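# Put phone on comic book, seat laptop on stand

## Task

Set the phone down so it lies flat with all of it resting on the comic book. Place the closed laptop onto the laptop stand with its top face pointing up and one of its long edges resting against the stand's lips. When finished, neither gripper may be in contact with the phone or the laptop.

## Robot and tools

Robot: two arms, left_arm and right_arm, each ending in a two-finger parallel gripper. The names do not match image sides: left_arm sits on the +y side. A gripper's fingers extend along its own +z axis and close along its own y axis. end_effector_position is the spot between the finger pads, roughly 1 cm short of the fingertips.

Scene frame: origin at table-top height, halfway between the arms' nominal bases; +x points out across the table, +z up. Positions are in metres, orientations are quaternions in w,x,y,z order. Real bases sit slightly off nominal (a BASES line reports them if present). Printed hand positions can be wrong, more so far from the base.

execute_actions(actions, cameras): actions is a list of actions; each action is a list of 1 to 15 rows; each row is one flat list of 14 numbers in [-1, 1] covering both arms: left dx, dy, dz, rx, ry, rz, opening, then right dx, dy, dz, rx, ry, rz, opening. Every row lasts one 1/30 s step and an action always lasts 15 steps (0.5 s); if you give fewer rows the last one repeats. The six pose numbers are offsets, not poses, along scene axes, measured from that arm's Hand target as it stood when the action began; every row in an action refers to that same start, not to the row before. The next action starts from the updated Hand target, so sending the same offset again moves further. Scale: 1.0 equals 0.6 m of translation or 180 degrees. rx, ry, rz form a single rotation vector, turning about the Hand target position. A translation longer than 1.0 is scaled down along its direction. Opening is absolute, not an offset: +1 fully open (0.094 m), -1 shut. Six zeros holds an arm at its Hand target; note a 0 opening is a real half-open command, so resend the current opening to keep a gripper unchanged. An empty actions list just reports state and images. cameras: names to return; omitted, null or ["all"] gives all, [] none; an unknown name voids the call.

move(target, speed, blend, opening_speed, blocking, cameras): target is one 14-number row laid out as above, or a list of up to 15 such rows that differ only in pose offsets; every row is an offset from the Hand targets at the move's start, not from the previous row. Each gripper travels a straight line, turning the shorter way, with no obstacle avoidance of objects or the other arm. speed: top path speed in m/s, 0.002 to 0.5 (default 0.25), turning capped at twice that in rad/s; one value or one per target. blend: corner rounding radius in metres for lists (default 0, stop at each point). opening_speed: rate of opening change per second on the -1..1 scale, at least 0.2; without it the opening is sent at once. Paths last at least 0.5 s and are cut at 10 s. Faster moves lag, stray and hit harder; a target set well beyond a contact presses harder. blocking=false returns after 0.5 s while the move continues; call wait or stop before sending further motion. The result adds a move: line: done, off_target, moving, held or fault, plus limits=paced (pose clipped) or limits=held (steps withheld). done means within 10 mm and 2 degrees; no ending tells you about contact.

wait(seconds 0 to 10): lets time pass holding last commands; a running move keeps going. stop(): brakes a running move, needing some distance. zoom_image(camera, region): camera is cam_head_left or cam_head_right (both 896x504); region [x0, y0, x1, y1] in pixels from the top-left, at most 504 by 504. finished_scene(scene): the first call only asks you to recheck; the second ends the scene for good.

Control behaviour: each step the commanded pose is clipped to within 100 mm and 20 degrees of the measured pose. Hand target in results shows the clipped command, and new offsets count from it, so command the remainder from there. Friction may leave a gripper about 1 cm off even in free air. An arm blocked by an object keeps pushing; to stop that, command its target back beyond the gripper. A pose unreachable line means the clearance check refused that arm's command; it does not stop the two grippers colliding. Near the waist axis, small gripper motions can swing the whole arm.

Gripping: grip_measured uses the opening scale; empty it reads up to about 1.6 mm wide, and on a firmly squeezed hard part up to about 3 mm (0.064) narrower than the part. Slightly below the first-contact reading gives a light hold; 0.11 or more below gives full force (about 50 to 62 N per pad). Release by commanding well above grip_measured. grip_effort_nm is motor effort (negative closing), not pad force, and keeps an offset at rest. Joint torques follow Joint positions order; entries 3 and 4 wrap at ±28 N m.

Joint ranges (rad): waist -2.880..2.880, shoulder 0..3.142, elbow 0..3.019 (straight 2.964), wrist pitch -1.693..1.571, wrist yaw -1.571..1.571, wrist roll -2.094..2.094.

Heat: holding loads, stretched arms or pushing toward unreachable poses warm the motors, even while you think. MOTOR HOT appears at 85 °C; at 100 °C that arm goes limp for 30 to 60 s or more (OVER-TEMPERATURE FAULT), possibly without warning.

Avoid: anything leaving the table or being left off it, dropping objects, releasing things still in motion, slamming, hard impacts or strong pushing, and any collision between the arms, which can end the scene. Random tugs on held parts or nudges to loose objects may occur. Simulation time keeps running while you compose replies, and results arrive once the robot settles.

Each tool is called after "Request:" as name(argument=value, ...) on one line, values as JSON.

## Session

Scene 1 done. Scene 2.

Request:
execute_actions(actions=[])

Request:
zoom_image(camera="cam_head_left", region=[100, 60, 500, 504])

Request:
zoom_image(camera="cam_head_right", region=[400, 60, 800, 504])

Scene clock: 0.00 s.
left_arm: end_effector_position=(+0.5781, +0.0324, +0.2203) grip_measured=+1.000 grip_effort_nm=n/a end_effector_quat_wxyz=(+0.373, -0.189, +0.872, +0.255) | right_arm: end_effector_position=(+0.2777, -0.6686, +0.2408) grip_measured=+1.000 grip_effort_nm=n/a end_effector_quat_wxyz=(+0.133, +0.606, +0.784, +0.005)
Joint positions: left_arm=[-0.632 1.766 1.516 -1.115 -0.923 -0.928 0.094] | right_arm=[-0.891 1.408 1.311 -1.216 -0.069 0.44 0.094]
Joint velocities: left_arm=[0.005 -0.015 0.007 -0.007 -0.037 -0.007 0] | right_arm=[-0.015 0.015 0.012 -0.007 -0.037 0.051 0]
Joint torques (N m): no reading
Motor temperatures (°C): left_arm=[22 26 36 24 29 24 27] | right_arm=[26 32 41 25 24 23 24]
Heat: left arm: hottest elbow 36 °C; right arm: hottest elbow 41 °C.
Hand target: left_arm +0.5842, +0.0283, +0.2384; +0.386, -0.198, +0.868, +0.242 | right_arm +0.2823, -0.6743, +0.2483; +0.141, +0.606, +0.783, +0.003
Tool commands: left_gripper/opening=+1.0 right_gripper/opening=+1.0

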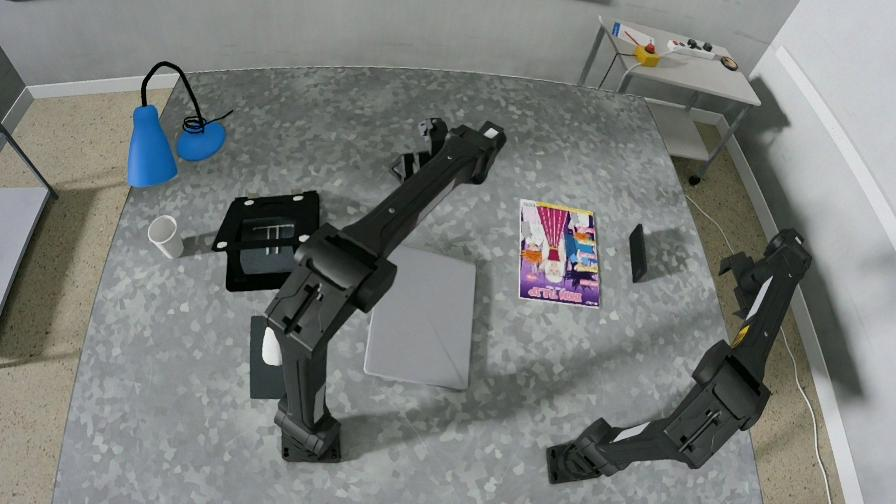

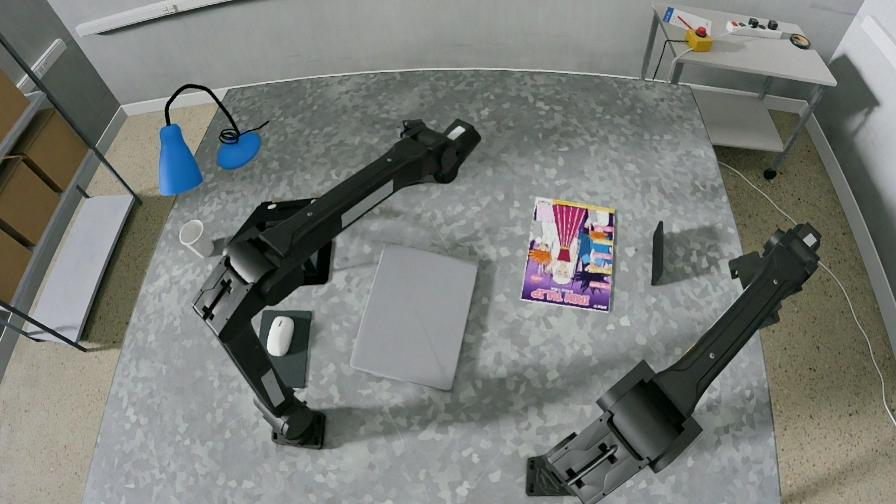

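Scaled by 1.135.

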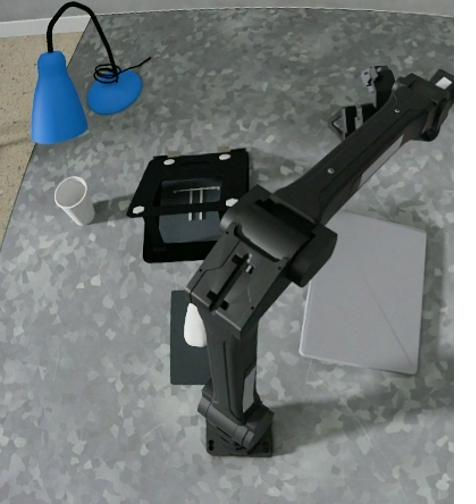

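Scaled by 1.135.

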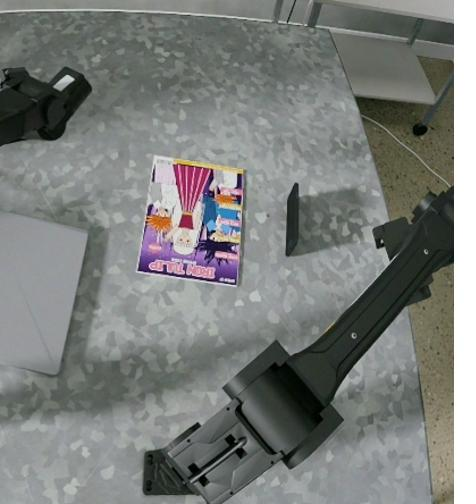

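Request:
zoom_image(camera="cam_head_left", region=[500, 180, 760, 330])

Request:
zoom_image(camera="cam_head_right", region=[510, 180, 770, 330])

Request:
zoom_image(camera="cam_head_left", region=[140, 170, 340, 300])

Scaled by 1.938.

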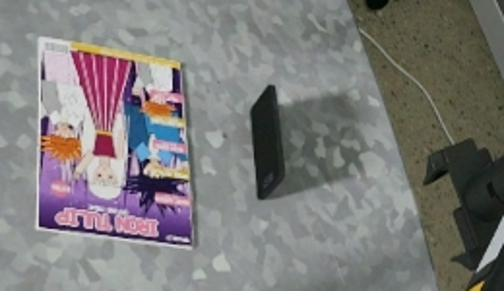

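Scaled by 1.938.

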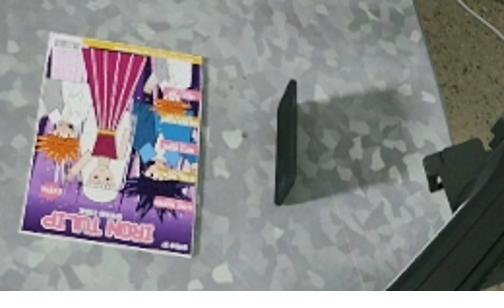

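Scaled by 2.520.

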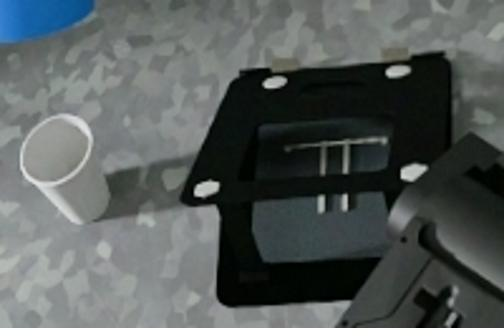

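Request:
zoom_image(camera="cam_head_left", region=[340, 230, 500, 400])

Request:
zoom_image(camera="cam_head_right", region=[340, 235, 500, 400])

Request:
zoom_image(camera="cam_head_left", region=[360, 360, 420, 400])

Request:
zoom_image(camera="cam_head_left", region=[430, 350, 490, 400])

Request:
zoom_image(camera="cam_head_right", region=[400, 340, 480, 400])

Scaled by 2.965.

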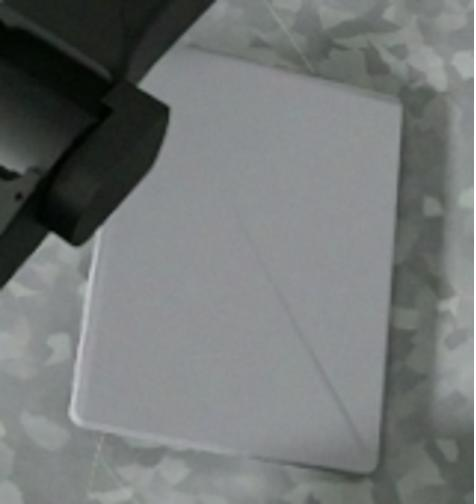

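Scaled by 3.055.

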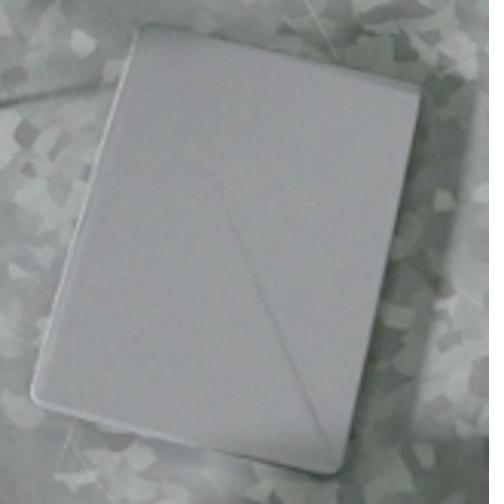

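Scaled by 8.400.

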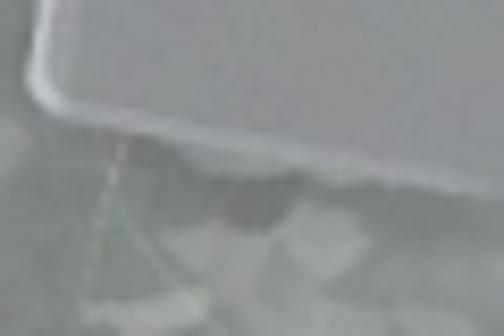

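Scaled by 8.400.

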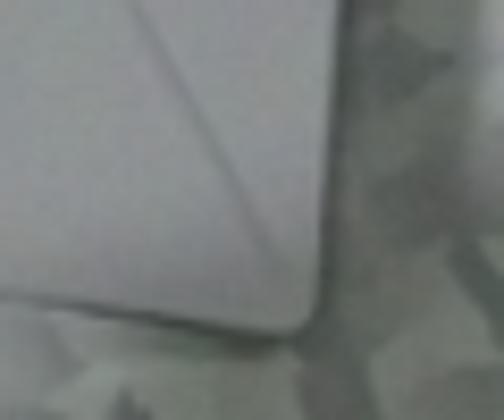

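Scaled by 6.300.

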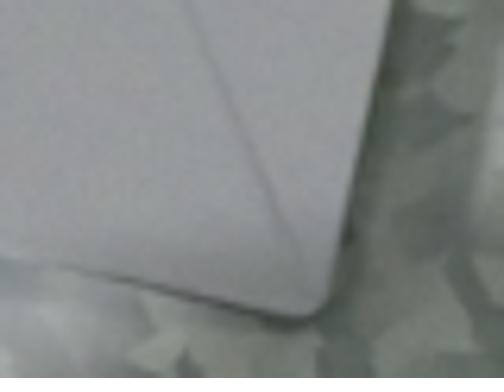

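Request:
move(target=[-0.5, 0.5, 0.25, 0,0,0,0.5, 0.247,0.215,0.0,-0.002,0.097,0.383,1.0], speed=0.2)

Request:
zoom_image(camera="cam_head_left", region=[560, 170, 760, 330])

Request:
zoom_image(camera="cam_head_right", region=[560, 170, 760, 330])

Scene clock: 68.60 s.
left_arm: end_effector_position=(+0.2918, +0.3277, +0.3971) grip_measured=+0.502 grip_effort_nm=-0.085 end_effector_quat_wxyz=(+0.386, -0.197, +0.869, +0.241) | right_arm: end_effector_position=(+0.4151, -0.5413, +0.2391) grip_measured=+1.000 grip_effort_nm=-0.012 end_effector_quat_wxyz=(-0.003, +0.061, +0.998, +0.000)
Joint positions: left_arm=[-0.106 0.634 1.018 -1.22 -0.66 -0.261 0.071] | right_arm=[-0.482 1.65 1.604 -1.531 0.002 -0.354 0.094]
Joint velocities: left_arm=[-0.005 -0.015 -0.002 -0.002 0.007 -0.007 -0.001] | right_arm=[-0.005 0.015 -0.007 -0.002 0.022 0.095 0]
Joint torques (N m): left_arm=[-0.73 -2.08 9.7 1.68 -0.16 0.09] | right_arm=[1.14 -15.74 13.11 -0.21 0.09 0.07]
Motor temperatures (°C): left_arm=[22 30 41 24 29 24 27] | right_arm=[26 35 49 25 24 23 24]
Heat: left arm: hottest elbow 41 °C; right arm: hottest elbow 49 °C.
Hand target: left_arm +0.2905, +0.3311, +0.3950; +0.385, -0.199, +0.868, +0.244 | right_arm +0.4328, -0.5457, +0.2453; +0.003, +0.053, +0.999, -0.003
Off the commanded pose: left_arm 0.012 m, 0 deg | right_arm 0.018 m, 2 deg.
move: off_target (left_arm, right_arm)

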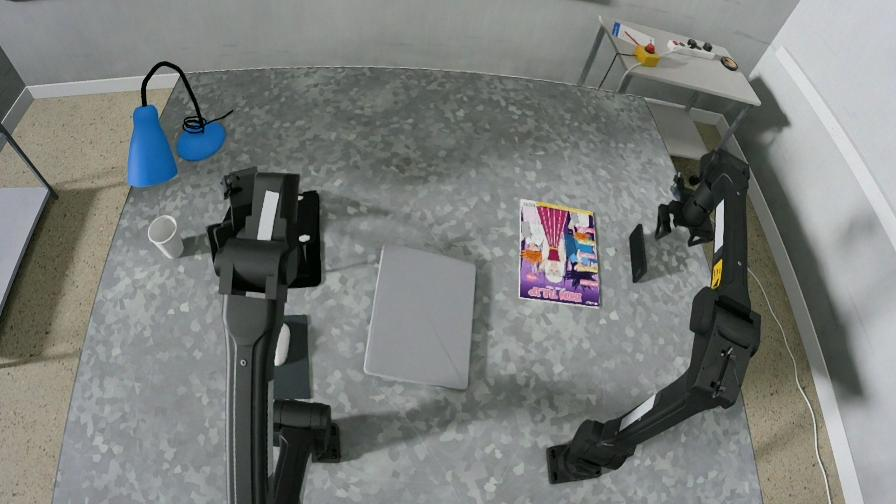

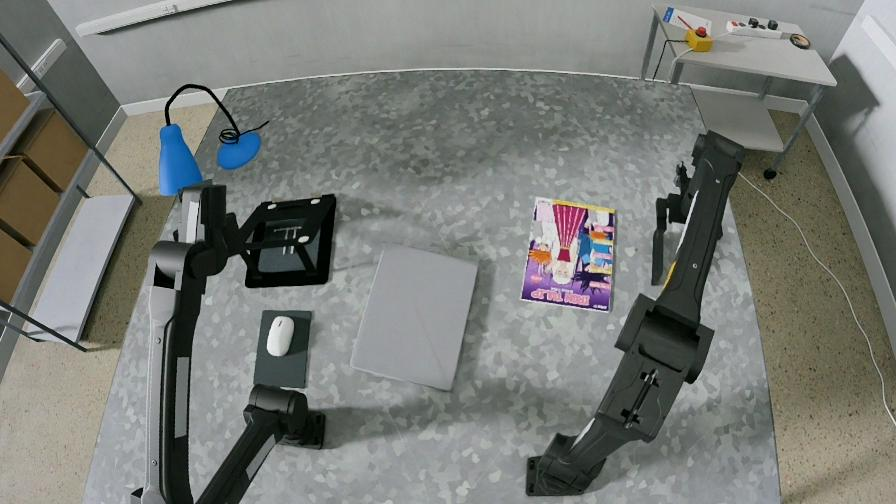

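Scaled by 2.520.

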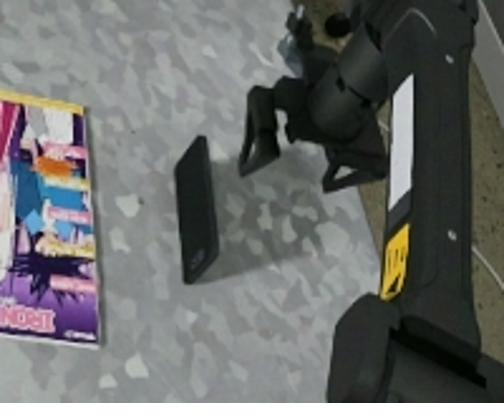

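Scaled by 2.520.

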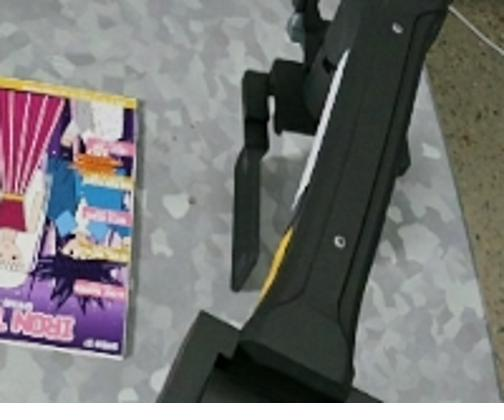

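Request:
move(target=[0,0,0, 0,0,0,0.5, 0.075,0.0,-0.16,0,0,0,1.0], speed=0.12)

Request:
zoom_image(camera="cam_head_left", region=[590, 190, 710, 290])

Request:
zoom_image(camera="cam_head_right", region=[610, 190, 730, 290])

Scene clock: 77.07 s.
left_arm: end_effector_position=(+0.2918, +0.3278, +0.3971) grip_measured=+0.502 grip_effort_nm=-0.081 end_effector_quat_wxyz=(+0.386, -0.197, +0.869, +0.241) | right_arm: end_effector_position=(+0.4714, -0.5514, +0.1684) grip_measured=+1.000 grip_effort_nm=-0.017 end_effector_quat_wxyz=(+0.015, +0.054, +0.998, -0.007)
Joint positions: left_arm=[-0.106 0.634 1.018 -1.22 -0.66 -0.26 0.071] | right_arm=[-0.451 1.791 1.604 -1.35 0.002 -0.337 0.094]
Joint velocities: left_arm=[-0.005 -0.005 -0.007 -0.002 0.007 0.007 0] | right_arm=[-0.005 -0.005 0.007 0.002 0.007 -0.022 0]
Joint torques (N m): left_arm=[-0.09 -2.61 9.81 1.59 -0.2 0.07] | right_arm=[1.38 -19.08 8.27 0.59 0.09 0.22]
Motor temperatures (°C): left_arm=[22 29 41 24 29 24 27] | right_arm=[26 35 51 25 24 23 24]
Heat: left arm: hottest elbow 41 °C; right arm: hottest elbow 51 °C.
Hand target: left_arm +0.2904, +0.3312, +0.3951; +0.385, -0.199, +0.868, +0.244 | right_arm +0.4762, -0.5468, +0.1485; +0.002, +0.053, +0.999, -0.003
Off the commanded pose: left_arm 0.004 m, 0 deg | right_arm 0.021 m, 2 deg.
move: off_target (right_arm)

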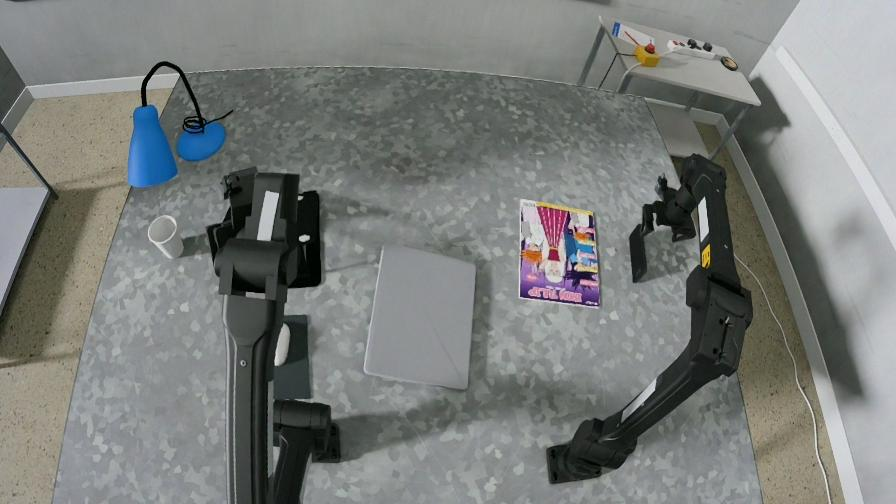

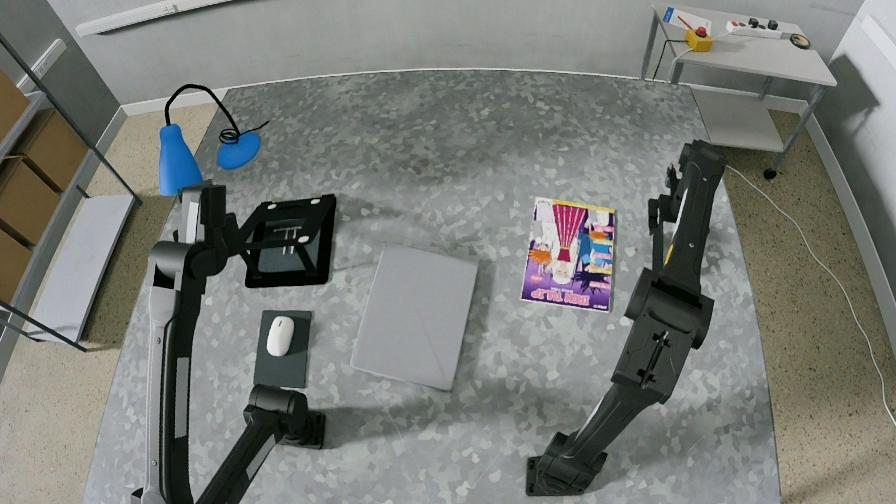

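Scaled by 4.200.

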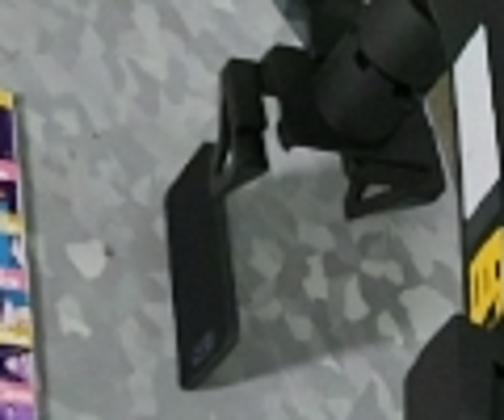

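Scaled by 4.200.

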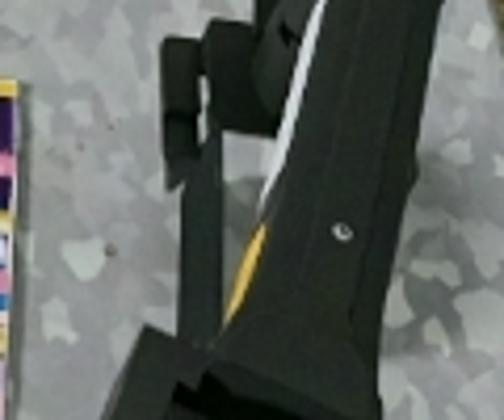

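Request:
move(target=[0,0,0, 0,0,0,0.5, 0.018,0.005,-0.16,0,0,0,1.0], speed=0.1)

Request:
zoom_image(camera="cam_head_left", region=[590, 190, 710, 290])

Request:
zoom_image(camera="cam_head_right", region=[610, 190, 730, 290])

Scene clock: 96.10 s.
left_arm: end_effector_position=(+0.2918, +0.3278, +0.3971) grip_measured=+0.502 grip_effort_nm=-0.085 end_effector_quat_wxyz=(+0.386, -0.197, +0.869, +0.241) | right_arm: end_effector_position=(+0.4854, -0.5522, +0.0756) grip_measured=+1.000 grip_effort_nm=-0.012 end_effector_quat_wxyz=(+0.019, +0.055, +0.998, -0.009)
Joint positions: left_arm=[-0.106 0.634 1.018 -1.22 -0.66 -0.26 0.071] | right_arm=[-0.442 1.89 1.493 -1.133 0.002 -0.326 0.094]
Joint velocities: left_arm=[0.005 -0.015 -0.002 0.002 0.022 -0.081 0.001] | right_arm=[-0.015 -0.015 0.017 0.007 -0.051 0.022 0]
Joint torques (N m): left_arm=[-0.21 -1.96 9.85 1.59 -0.16 0.08] | right_arm=[1.49 -19.14 7.35 0.59 0.08 0.23]
Motor temperatures (°C): left_arm=[22 28 41 24 28 24 27] | right_arm=[26 35 51 25 24 23 24]
Heat: left arm: hottest elbow 41 °C; right arm: hottest elbow 51 °C.
Hand target: left_arm +0.2904, +0.3312, +0.3951; +0.385, -0.199, +0.868, +0.244 | right_arm +0.4855, -0.5446, +0.0524; +0.002, +0.053, +0.999, -0.003
Off the commanded pose: left_arm 0.004 m, 0 deg | right_arm 0.025 m, 2 deg.
move: off_target (right_arm)

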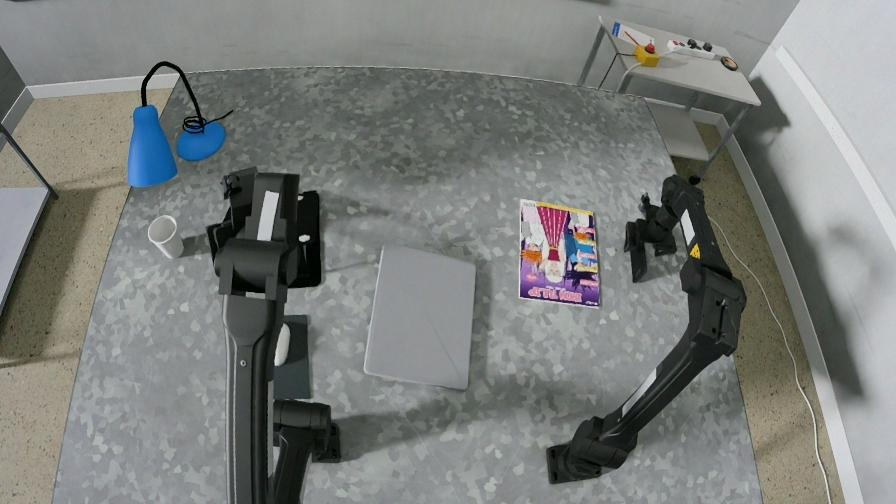

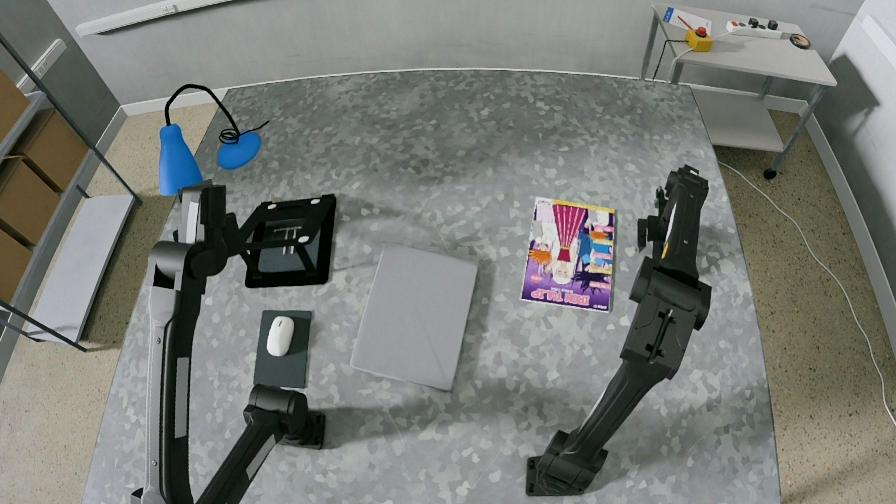

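Scaled by 4.200.

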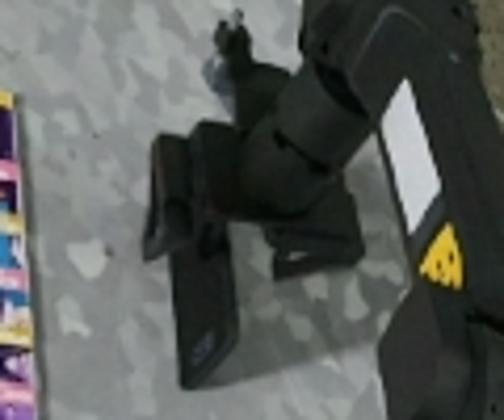

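Scaled by 4.200.

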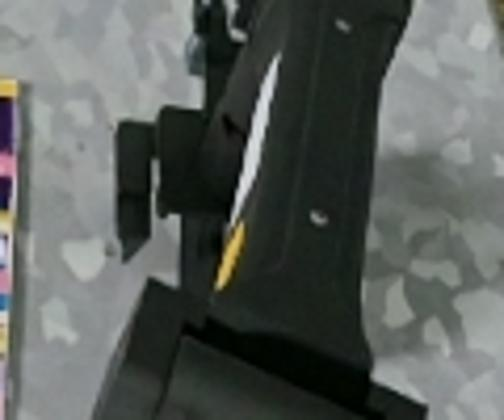

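Request:
execute_actions(actions=[])

Request:
zoom_image(camera="cam_head_left", region=[560, 160, 740, 320])

Request:
zoom_image(camera="cam_head_right", region=[560, 160, 740, 320])

Scene clock: 110.23 s.
left_arm: end_effector_position=(+0.2918, +0.3278, +0.3971) grip_measured=+0.502 grip_effort_nm=-0.085 end_effector_quat_wxyz=(+0.386, -0.197, +0.869, +0.241) | right_arm: end_effector_position=(+0.4854, -0.5522, +0.0756) grip_measured=+1.000 grip_effort_nm=-0.012 end_effector_quat_wxyz=(+0.019, +0.055, +0.998, -0.009)
Joint positions: left_arm=[-0.106 0.634 1.018 -1.22 -0.66 -0.26 0.071] | right_arm=[-0.442 1.89 1.493 -1.133 0.002 -0.326 0.094]
Joint velocities: left_arm=[-0.005 0.015 -0.012 -0.017 0.007 -0.037 -0.001] | right_arm=[-0.015 -0.005 -0.007 -0.002 0.022 0.007 0]
Joint torques (N m): left_arm=[0.21 -2.26 9.81 1.72 -0.18 0.06] | right_arm=[1.49 -19.14 7.34 0.61 0.09 0.22]
Motor temperatures (°C): left_arm=[22 28 40 24 28 24 27] | right_arm=[26 37 50 25 24 23 24]
Heat: left arm: hottest elbow 40 °C; right arm: hottest elbow 50 °C.
Hand target: left_arm +0.2904, +0.3312, +0.3951; +0.385, -0.199, +0.868, +0.244 | right_arm +0.4855, -0.5446, +0.0524; +0.002, +0.053, +0.999, -0.003
Tool commands: left_gripper/opening=+0.5 right_gripper/opening=+1.0
Off the commanded pose: left_arm 0.004 m, 0 deg | right_arm 0.025 m, 2 deg.

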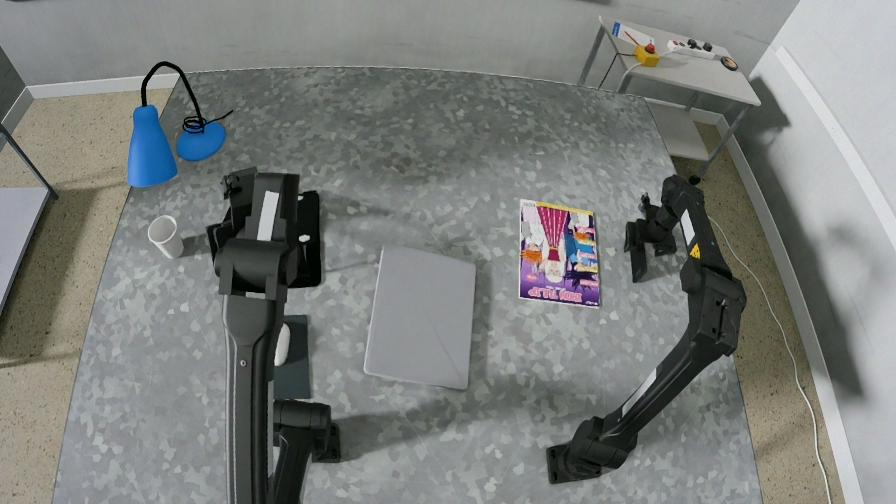

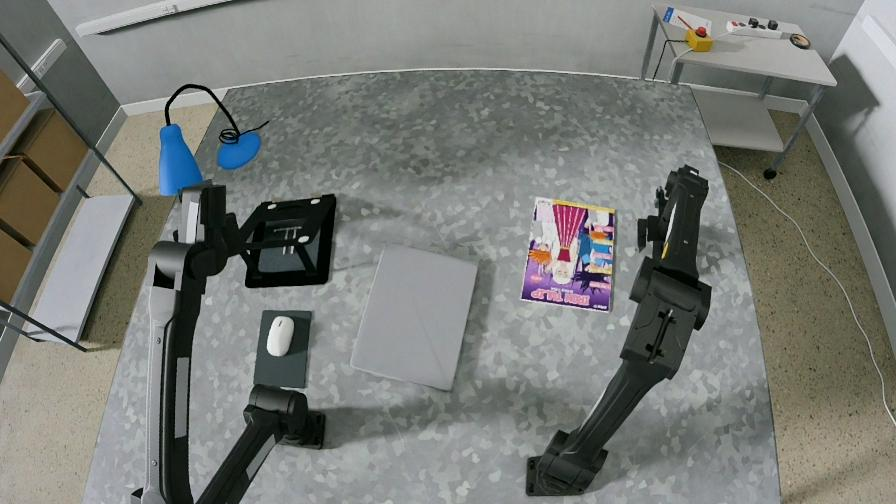

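Scaled by 2.800.

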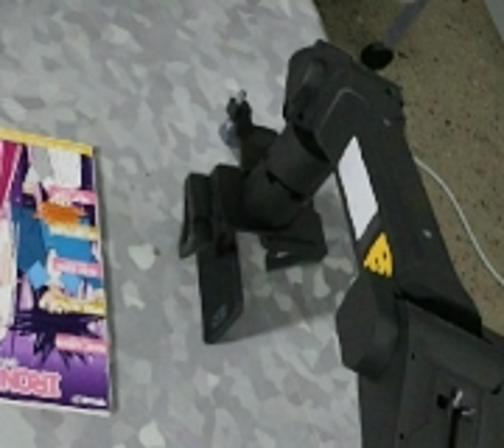

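Scaled by 2.800.

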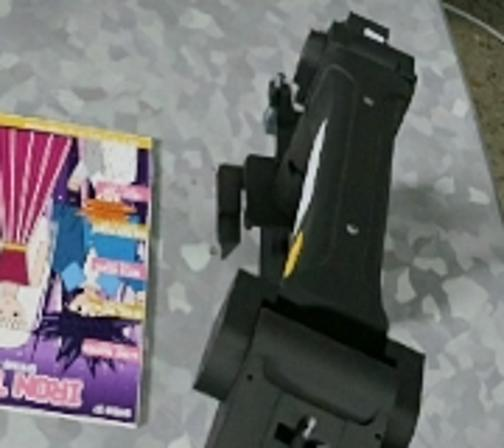

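Request:
move(target=[0,0,0,0,0,0,0.5,0,0.04,-0.025,0,0,0,1.0], speed=0.05, cameras=["cam_head_left"])

Request:
zoom_image(camera="cam_head_left", region=[560, 160, 740, 320])

Scene clock: 116.23 s.
left_arm: end_effector_position=(+0.2918, +0.3278, +0.3971) grip_measured=+0.502 grip_effort_nm=-0.081 end_effector_quat_wxyz=(+0.386, -0.197, +0.869, +0.241) | right_arm: end_effector_position=(+0.4882, -0.5276, +0.0594) grip_measured=+1.000 grip_effort_nm=-0.017 end_effector_quat_wxyz=(+0.018, +0.053, +0.998, -0.008)
Joint positions: left_arm=[-0.106 0.634 1.018 -1.22 -0.66 -0.26 0.071] | right_arm=[-0.4 1.89 1.447 -1.087 0.003 -0.287 0.094]
Joint velocities: left_arm=[0.015 -0.005 -0.007 -0.017 -0.081 -0.051 -0.001] | right_arm=[-0.015 -0.005 0.007 0.017 0.007 0.051 0]
Joint torques (N m): left_arm=[-0.38 -1.79 10.06 1.63 -0.21 0.06] | right_arm=[1.2 -19.25 6.91 0.7 0.09 0.23]
Motor temperatures (°C): left_arm=[22 27 40 24 28 24 27] | right_arm=[26 37 49 25 24 23 24]
Heat: left arm: hottest elbow 40 °C; right arm: hottest elbow 49 °C.
Hand target: left_arm +0.2904, +0.3312, +0.3951; +0.385, -0.199, +0.868, +0.244 | right_arm +0.4856, -0.5207, +0.0373; +0.002, +0.053, +0.999, -0.003
Off the commanded pose: left_arm 0.004 m, 0 deg | right_arm 0.023 m, 2 deg.
move: off_target (right_arm)
Images, in order (width x height): cam_head_left 896x504.

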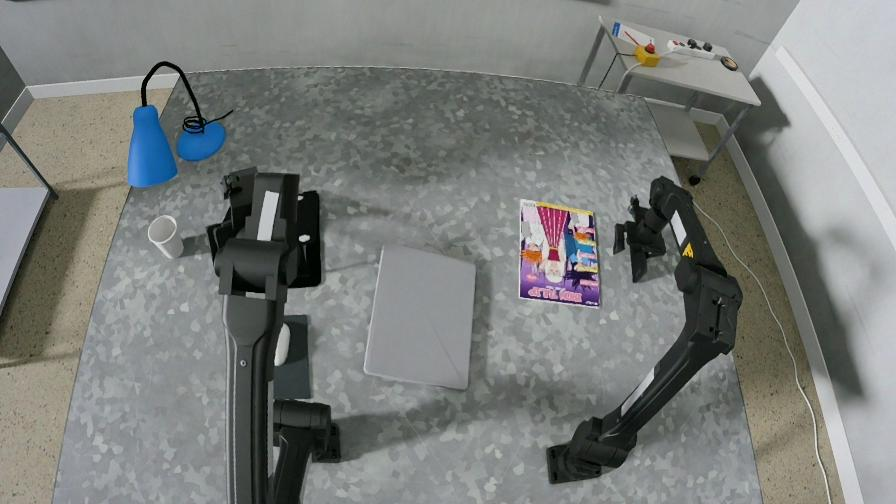

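Scaled by 2.800.

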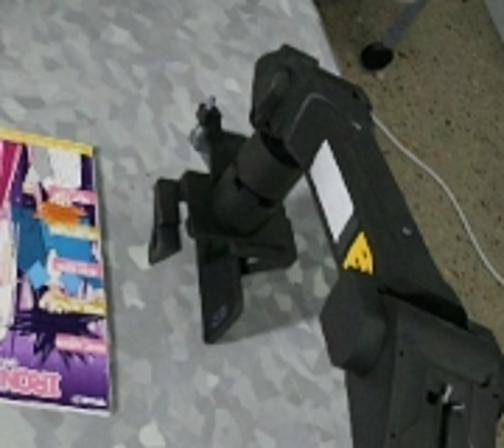

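Request:
move(target=[0,0,0,0,0,0,0.5,0,0,-0.025,0,0,0,1.0], speed=0.05, cameras=[])

Request:
move(target=[0,0,0,0,0,0,0.5,0,0,0,0,0,0,-0.6], opening_speed=0.8, cameras=["cam_head_left"])

Request:
zoom_image(camera="cam_head_left", region=[560, 160, 740, 320])

Scene clock: 120.53 s.
left_arm: end_effector_position=(+0.2918, +0.3278, +0.3971) grip_measured=+0.502 grip_effort_nm=-0.085 end_effector_quat_wxyz=(+0.386, -0.197, +0.869, +0.241) | right_arm: end_effector_position=(+0.4886, -0.5278, +0.0478) grip_measured=+1.000 grip_effort_nm=-0.012 end_effector_quat_wxyz=(+0.021, +0.054, +0.998, -0.009)
Joint positions: left_arm=[-0.106 0.634 1.018 -1.22 -0.66 -0.26 0.071] | right_arm=[-0.4 1.901 1.43 -1.054 0.003 -0.287 0.094]
Joint velocities: left_arm=[-0.005 -0.005 -0.007 -0.017 0.037 -0.051 -0.003] | right_arm=[-0.024 0.005 0.007 -0.007 0.022 -0.007 0]
Joint torques (N m): left_arm=[-0.73 -2.32 9.73 1.48 -0.21 0.09] | right_arm=[1.2 -18.78 6.78 0.5 0.07 0.22]
Motor temperatures (°C): left_arm=[22 27 40 24 28 24 27] | right_arm=[26 37 49 25 24 23 24]
Heat: left arm: hottest elbow 40 °C; right arm: hottest elbow 49 °C.
Hand target: left_arm +0.2904, +0.3312, +0.3951; +0.385, -0.199, +0.868, +0.244 | right_arm +0.4853, -0.5208, +0.0222; +0.002, +0.053, +0.999, -0.003
Off the commanded pose: left_arm 0.004 m, 0 deg | right_arm 0.027 m, 2 deg.
move: off_target (right_arm)
No camera images: "cameras" was empty.

Scene clock: 122.90 s.
left_arm: end_effector_position=(+0.2918, +0.3278, +0.3971) grip_measured=+0.502 grip_effort_nm=-0.081 end_effector_quat_wxyz=(+0.386, -0.197, +0.869, +0.241) | right_arm: end_effector_position=(+0.4882, -0.5276, +0.0472) grip_measured=-0.598 grip_effort_nm=-0.081 end_effector_quat_wxyz=(+0.021, +0.054, +0.998, -0.009)
Joint positions: left_arm=[-0.106 0.634 1.018 -1.22 -0.66 -0.26 0.071] | right_arm=[-0.4 1.902 1.429 -1.054 0.002 -0.286 0.019]
Joint velocities: left_arm=[-0.015 -0.005 0.002 -0.002 0.037 -0.007 0.001] | right_arm=[-0.005 -0.005 -0.017 0.002 -0.051 0.007 -0.001]
Joint torques (N m): left_arm=[-0.32 -1.67 9.85 1.7 -0.25 0.09] | right_arm=[1.32 -18.84 6.91 0.61 0.1 0.21]
Motor temperatures (°C): left_arm=[22 27 40 24 28 24 27] | right_arm=[26 37 49 25 24 23 24]
Heat: left arm: hottest elbow 40 °C; right arm: hottest elbow 49 °C.
Hand target: left_arm +0.2904, +0.3312, +0.3951; +0.385, -0.199, +0.868, +0.244 | right_arm +0.4853, -0.5208, +0.0222; +0.002, +0.053, +0.999, -0.003
Off the commanded pose: left_arm 0.004 m, 0 deg | right_arm 0.026 m, 2 deg.
move: off_target (right_arm)
Images, in order (width x height): cam_head_left 896x504.

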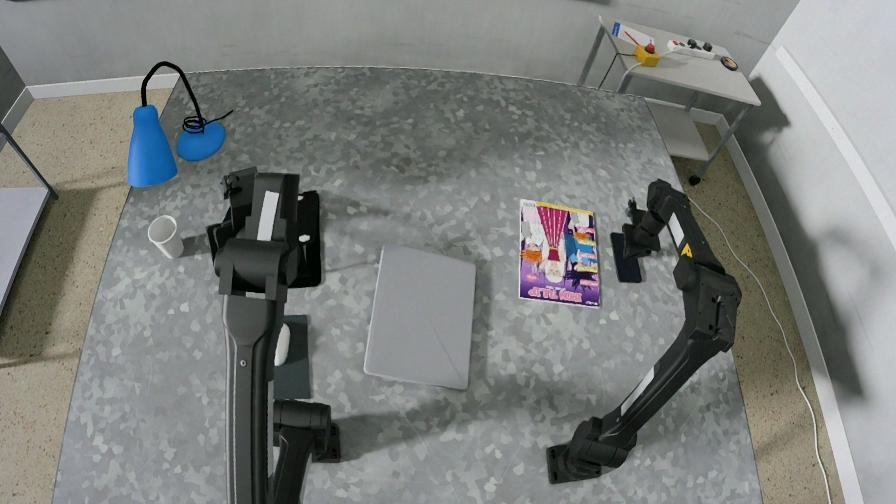

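Scaled by 2.800.

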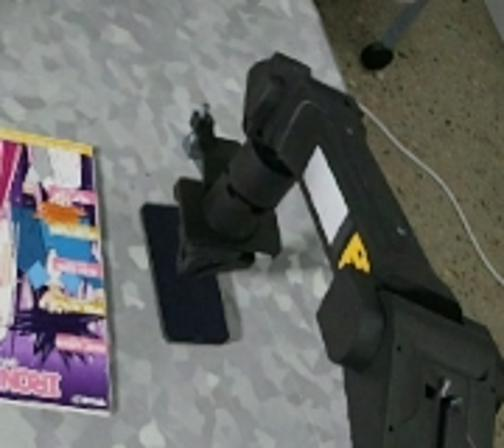

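Request:
move(target=[0,0,0,0,0,0,0.5,0.005,0.026,0.1,0,0,0.034,-0.6], speed=0.1, cameras=[])

Request:
move(target=[0,0,0,0,0,0,0.5,0,0,0,0,0,0,1], opening_speed=2, cameras=["cam_head_left","cam_head_right"])

Request:
zoom_image(camera="cam_head_left", region=[560, 160, 740, 320])

Request:
zoom_image(camera="cam_head_right", region=[560, 160, 740, 320])

Scene clock: 139.60 s.
left_arm: end_effector_position=(+0.2918, +0.3278, +0.3971) grip_measured=+0.502 grip_effort_nm=-0.085 end_effector_quat_wxyz=(+0.386, -0.197, +0.869, +0.241) | right_arm: end_effector_position=(+0.4705, -0.5032, +0.0590) grip_measured=-0.599 grip_effort_nm=-0.085 end_effector_quat_wxyz=(-0.021, +0.008, +1.000, +0.007)
Joint positions: left_arm=[-0.106 0.634 1.018 -1.22 -0.66 -0.26 0.071] | right_arm=[-0.37 1.879 1.429 -1.165 0.002 -0.348 0.019]
Joint velocities: left_arm=[-0.005 -0.015 -0.012 -0.002 0.037 0.037 0] | right_arm=[-0.015 0.005 -0.007 -0.007 -0.007 -0.007 0]
Joint torques (N m): left_arm=[-0.09 -1.96 9.8 1.87 -0.23 0.04] | right_arm=[1.32 -22.3 11.14 -0.29 0.06 0.06]
Motor temperatures (°C): left_arm=[22 27 40 24 28 23 27] | right_arm=[26 36 48 25 24 23 24]
Heat: left arm: hottest elbow 40 °C; right arm: hottest elbow 48 °C.
Hand target: left_arm +0.2904, +0.3312, +0.3951; +0.385, -0.199, +0.868, +0.244 | right_arm +0.4894, -0.5046, +0.0821; +0.002, -0.001, +1.000, -0.003
Off the commanded pose: left_arm 0.004 m, 0 deg | right_arm 0.029 m, 3 deg.
move: off_target (right_arm)
No camera images: "cameras" was empty.

Scene clock: 140.87 s.
left_arm: end_effector_position=(+0.2918, +0.3278, +0.3971) grip_measured=+0.502 grip_effort_nm=-0.081 end_effector_quat_wxyz=(+0.386, -0.197, +0.869, +0.241) | right_arm: end_effector_position=(+0.4705, -0.5032, +0.0590) grip_measured=+0.998 grip_effort_nm=0.066 end_effector_quat_wxyz=(-0.021, +0.008, +1.000, +0.007)
Joint positions: left_arm=[-0.106 0.634 1.018 -1.22 -0.66 -0.26 0.071] | right_arm=[-0.37 1.879 1.429 -1.165 0.002 -0.349 0.094]
Joint velocities: left_arm=[-0.015 -0.005 -0.007 -0.002 0.007 -0.066 0] | right_arm=[-0.015 0.015 -0.007 -0.007 -0.081 0.037 0.001]
Joint torques (N m): left_arm=[-0.62 -1.96 9.83 1.76 -0.2 0.12] | right_arm=[1.26 -22.53 11.12 -0.28 0.06 0.09]
Motor temperatures (°C): left_arm=[22 27 40 24 28 23 27] | right_arm=[26 36 49 25 24 23 24]
Heat: left arm: hottest elbow 40 °C; right arm: hottest elbow 49 °C.
Hand target: left_arm +0.2904, +0.3312, +0.3951; +0.385, -0.199, +0.868, +0.244 | right_arm +0.4894, -0.5046, +0.0821; +0.002, -0.001, +1.000, -0.003
Off the commanded pose: left_arm 0.004 m, 0 deg | right_arm 0.030 m, 3 deg.
move: off_target (right_arm)

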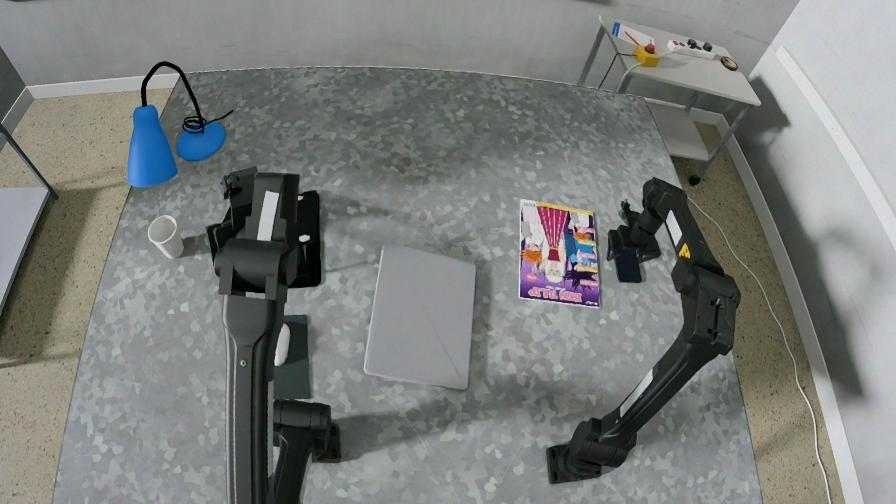

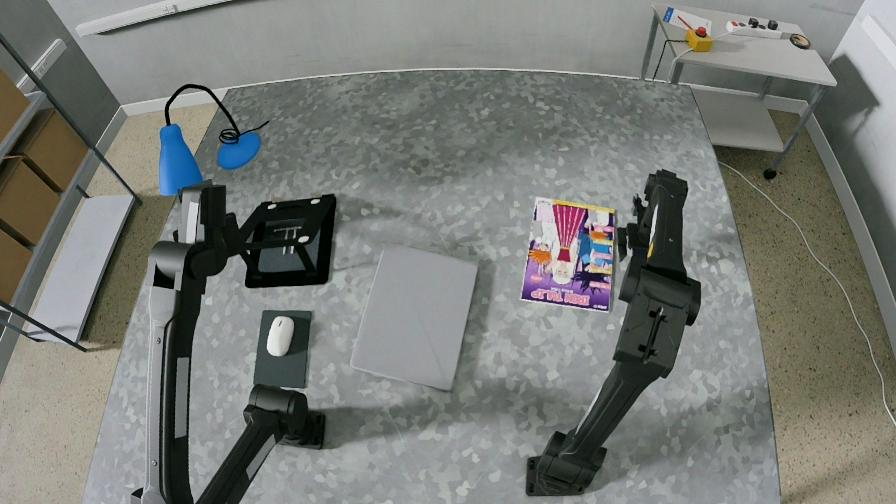

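Scaled by 2.800.

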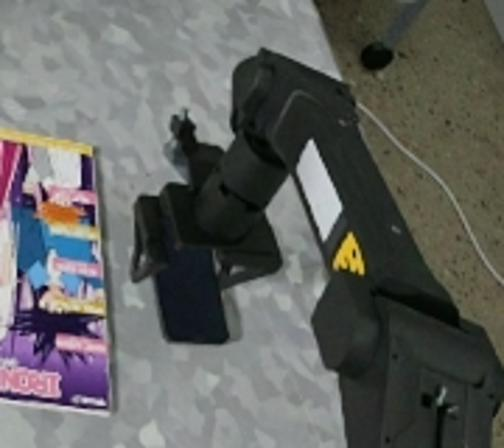

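Scaled by 2.800.

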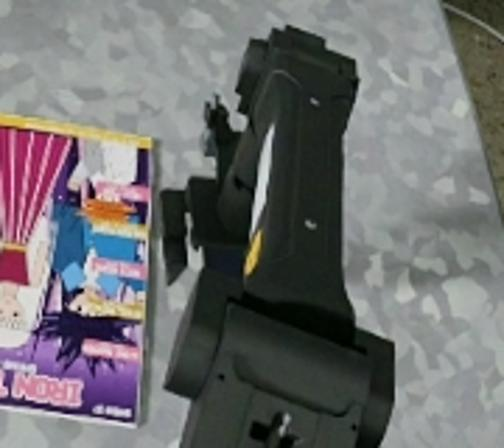

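Request:
move(target=[0,0,0,0,0,0,0.5,0,0,-0.13,0,0,0,1], speed=0.05, cameras=["cam_head_left"])

Request:
zoom_image(camera="cam_head_left", region=[560, 160, 740, 320])

Scene clock: 146.67 s.
left_arm: end_effector_position=(+0.2918, +0.3278, +0.3971) grip_measured=+0.502 grip_effort_nm=-0.081 end_effector_quat_wxyz=(+0.386, -0.197, +0.869, +0.241) | right_arm: end_effector_position=(+0.4919, -0.5114, +0.0277) grip_measured=+0.999 grip_effort_nm=0.061 end_effector_quat_wxyz=(+0.019, +0.007, +1.000, -0.009)
Joint positions: left_arm=[-0.106 0.634 1.018 -1.22 -0.66 -0.26 0.071] | right_arm=[-0.37 1.921 1.402 -1.009 0.002 -0.351 0.094]
Joint velocities: left_arm=[0.005 -0.005 -0.007 0.007 -0.022 -0.051 -0.001] | right_arm=[-0.015 -0.005 0.002 -0.002 0.051 -0.066 -0.001]
Joint torques (N m): left_arm=[-0.38 -1.9 9.85 1.62 -0.19 0.08] | right_arm=[1.14 -18.9 6.84 0.59 0.06 0.08]
Motor temperatures (°C): left_arm=[22 27 40 24 28 23 27] | right_arm=[26 36 49 25 24 23 24]
Heat: left arm: hottest elbow 40 °C; right arm: hottest elbow 49 °C.
Hand target: left_arm +0.2904, +0.3312, +0.3951; +0.385, -0.199, +0.868, +0.244 | right_arm +0.4882, -0.5053, +0.0041; +0.002, -0.001, +1.000, -0.003
Off the commanded pose: left_arm 0.004 m, 0 deg | right_arm 0.025 m, 2 deg.
move: off_target (right_arm)
Images, in order (width x height): cam_head_left 896x504.

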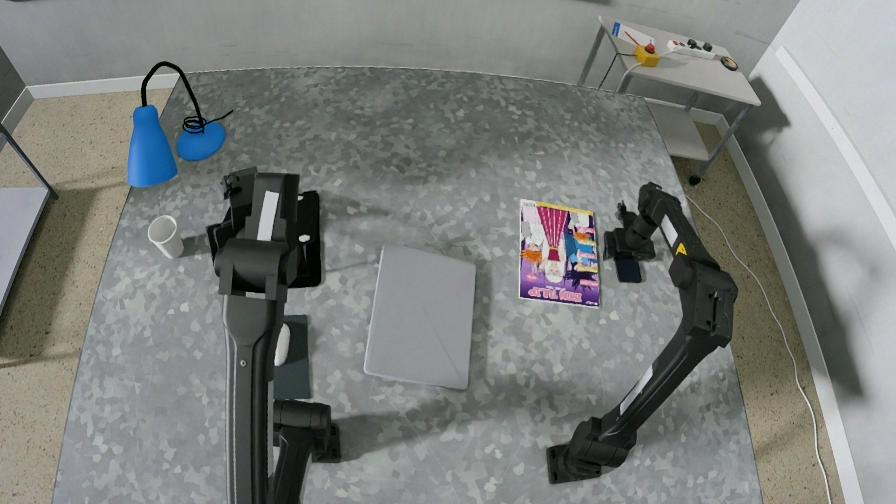

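Scaled by 2.800.

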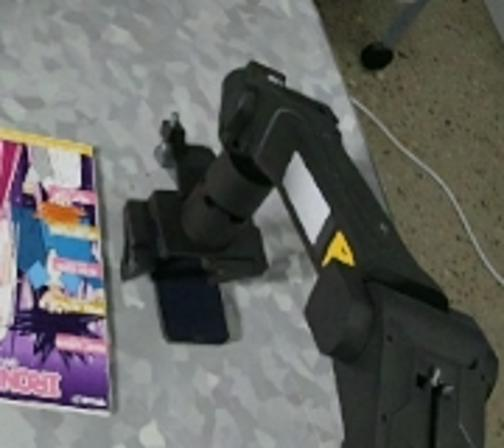

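Request:
move(target=[0,0,0,0,0,0,0.5,0,0,-0.024,0,0,0,1], speed=0.03, cameras=[])

Scene clock: 149.50 s.
left_arm: end_effector_position=(+0.2918, +0.3278, +0.3971) grip_measured=+0.502 grip_effort_nm=-0.081 end_effector_quat_wxyz=(+0.386, -0.197, +0.869, +0.241) | right_arm: end_effector_position=(+0.4943, -0.5127, +0.0210) grip_measured=+0.999 grip_effort_nm=0.056 end_effector_quat_wxyz=(+0.025, +0.007, +1.000, -0.012)
Joint positions: left_arm=[-0.106 0.634 1.018 -1.22 -0.66 -0.26 0.071] | right_arm=[-0.37 1.929 1.393 -0.98 0.004 -0.352 0.094]
Joint velocities: left_arm=[-0.015 -0.005 -0.002 -0.002 -0.022 -0.007 0] | right_arm=[-0.005 -0.005 -0.002 0.002 0.037 -0.051 0]
Joint torques (N m): left_arm=[0.21 -1.9 9.76 1.72 -0.19 0.09] | right_arm=[1.08 -18.08 6.53 0.73 0.03 0.09]
Motor temperatures (°C): left_arm=[22 27 40 24 28 23 27] | right_arm=[26 36 49 25 24 23 24]
Heat: left arm: hottest elbow 40 °C; right arm: hottest elbow 49 °C.
Hand target: left_arm +0.2904, +0.3312, +0.3951; +0.385, -0.199, +0.868, +0.244 | right_arm +0.4879, -0.5054, -0.0104; +0.002, -0.001, +1.000, -0.003
Off the commanded pose: left_arm 0.004 m, 0 deg | right_arm 0.033 m, 3 deg.
move: off_target (right_arm)
No camera images: "cameras" was empty.

Request:
move(target=[0,0,0,0,0,0,0.5,0,0,-0.022,0,0,0,1], speed=0.03, cameras=["cam_head_left"])

Request:
zoom_image(camera="cam_head_left", region=[580, 200, 680, 300])

Scene clock: 152.40 s.
left_arm: end_effector_position=(+0.2918, +0.3278, +0.3971) grip_measured=+0.502 grip_effort_nm=-0.081 end_effector_quat_wxyz=(+0.386, -0.197, +0.869, +0.241) | right_arm: end_effector_position=(+0.4950, -0.5134, +0.0194) grip_measured=+0.999 grip_effort_nm=0.061 end_effector_quat_wxyz=(+0.028, +0.007, +0.999, -0.014)
Joint positions: left_arm=[-0.106 0.634 1.018 -1.22 -0.66 -0.26 0.071] | right_arm=[-0.37 1.929 1.388 -0.967 0.007 -0.352 0.094]
Joint velocities: left_arm=[-0.005 -0.005 -0.002 -0.022 -0.037 0.022 0.001] | right_arm=[-0.005 0.005 -0.017 -0.007 -0.022 -0.022 0.001]
Joint torques (N m): left_arm=[0.03 -1.9 9.65 1.52 -0.2 0.06] | right_arm=[1.08 -16.62 5.78 1.22 -0.08 0.09]
Motor temperatures (°C): left_arm=[22 27 40 24 28 23 27] | right_arm=[26 37 49 25 24 23 24]
Heat: left arm: hottest elbow 40 °C; right arm: hottest elbow 49 °C.
Hand target: left_arm +0.2904, +0.3312, +0.3951; +0.385, -0.199, +0.868, +0.244 | right_arm +0.4878, -0.5055, -0.0235; +0.002, -0.001, +1.000, -0.003
Off the commanded pose: left_arm 0.004 m, 0 deg | right_arm 0.044 m, 3 deg.
move: off_target (right_arm)
Images, in order (width x height): cam_head_left 896x504.

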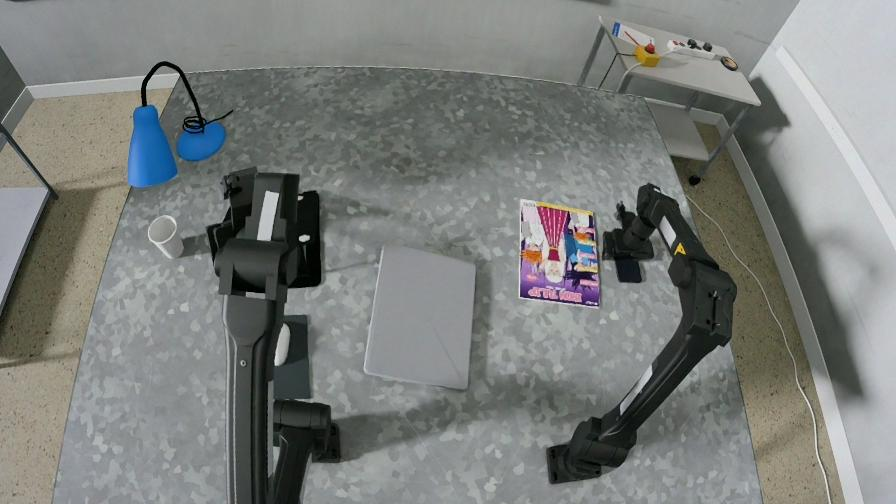

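Scaled by 5.040.

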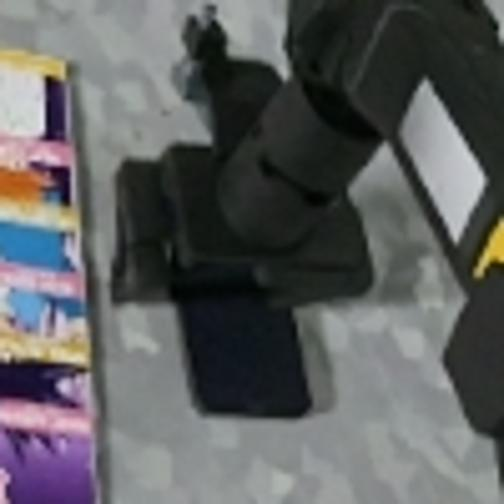

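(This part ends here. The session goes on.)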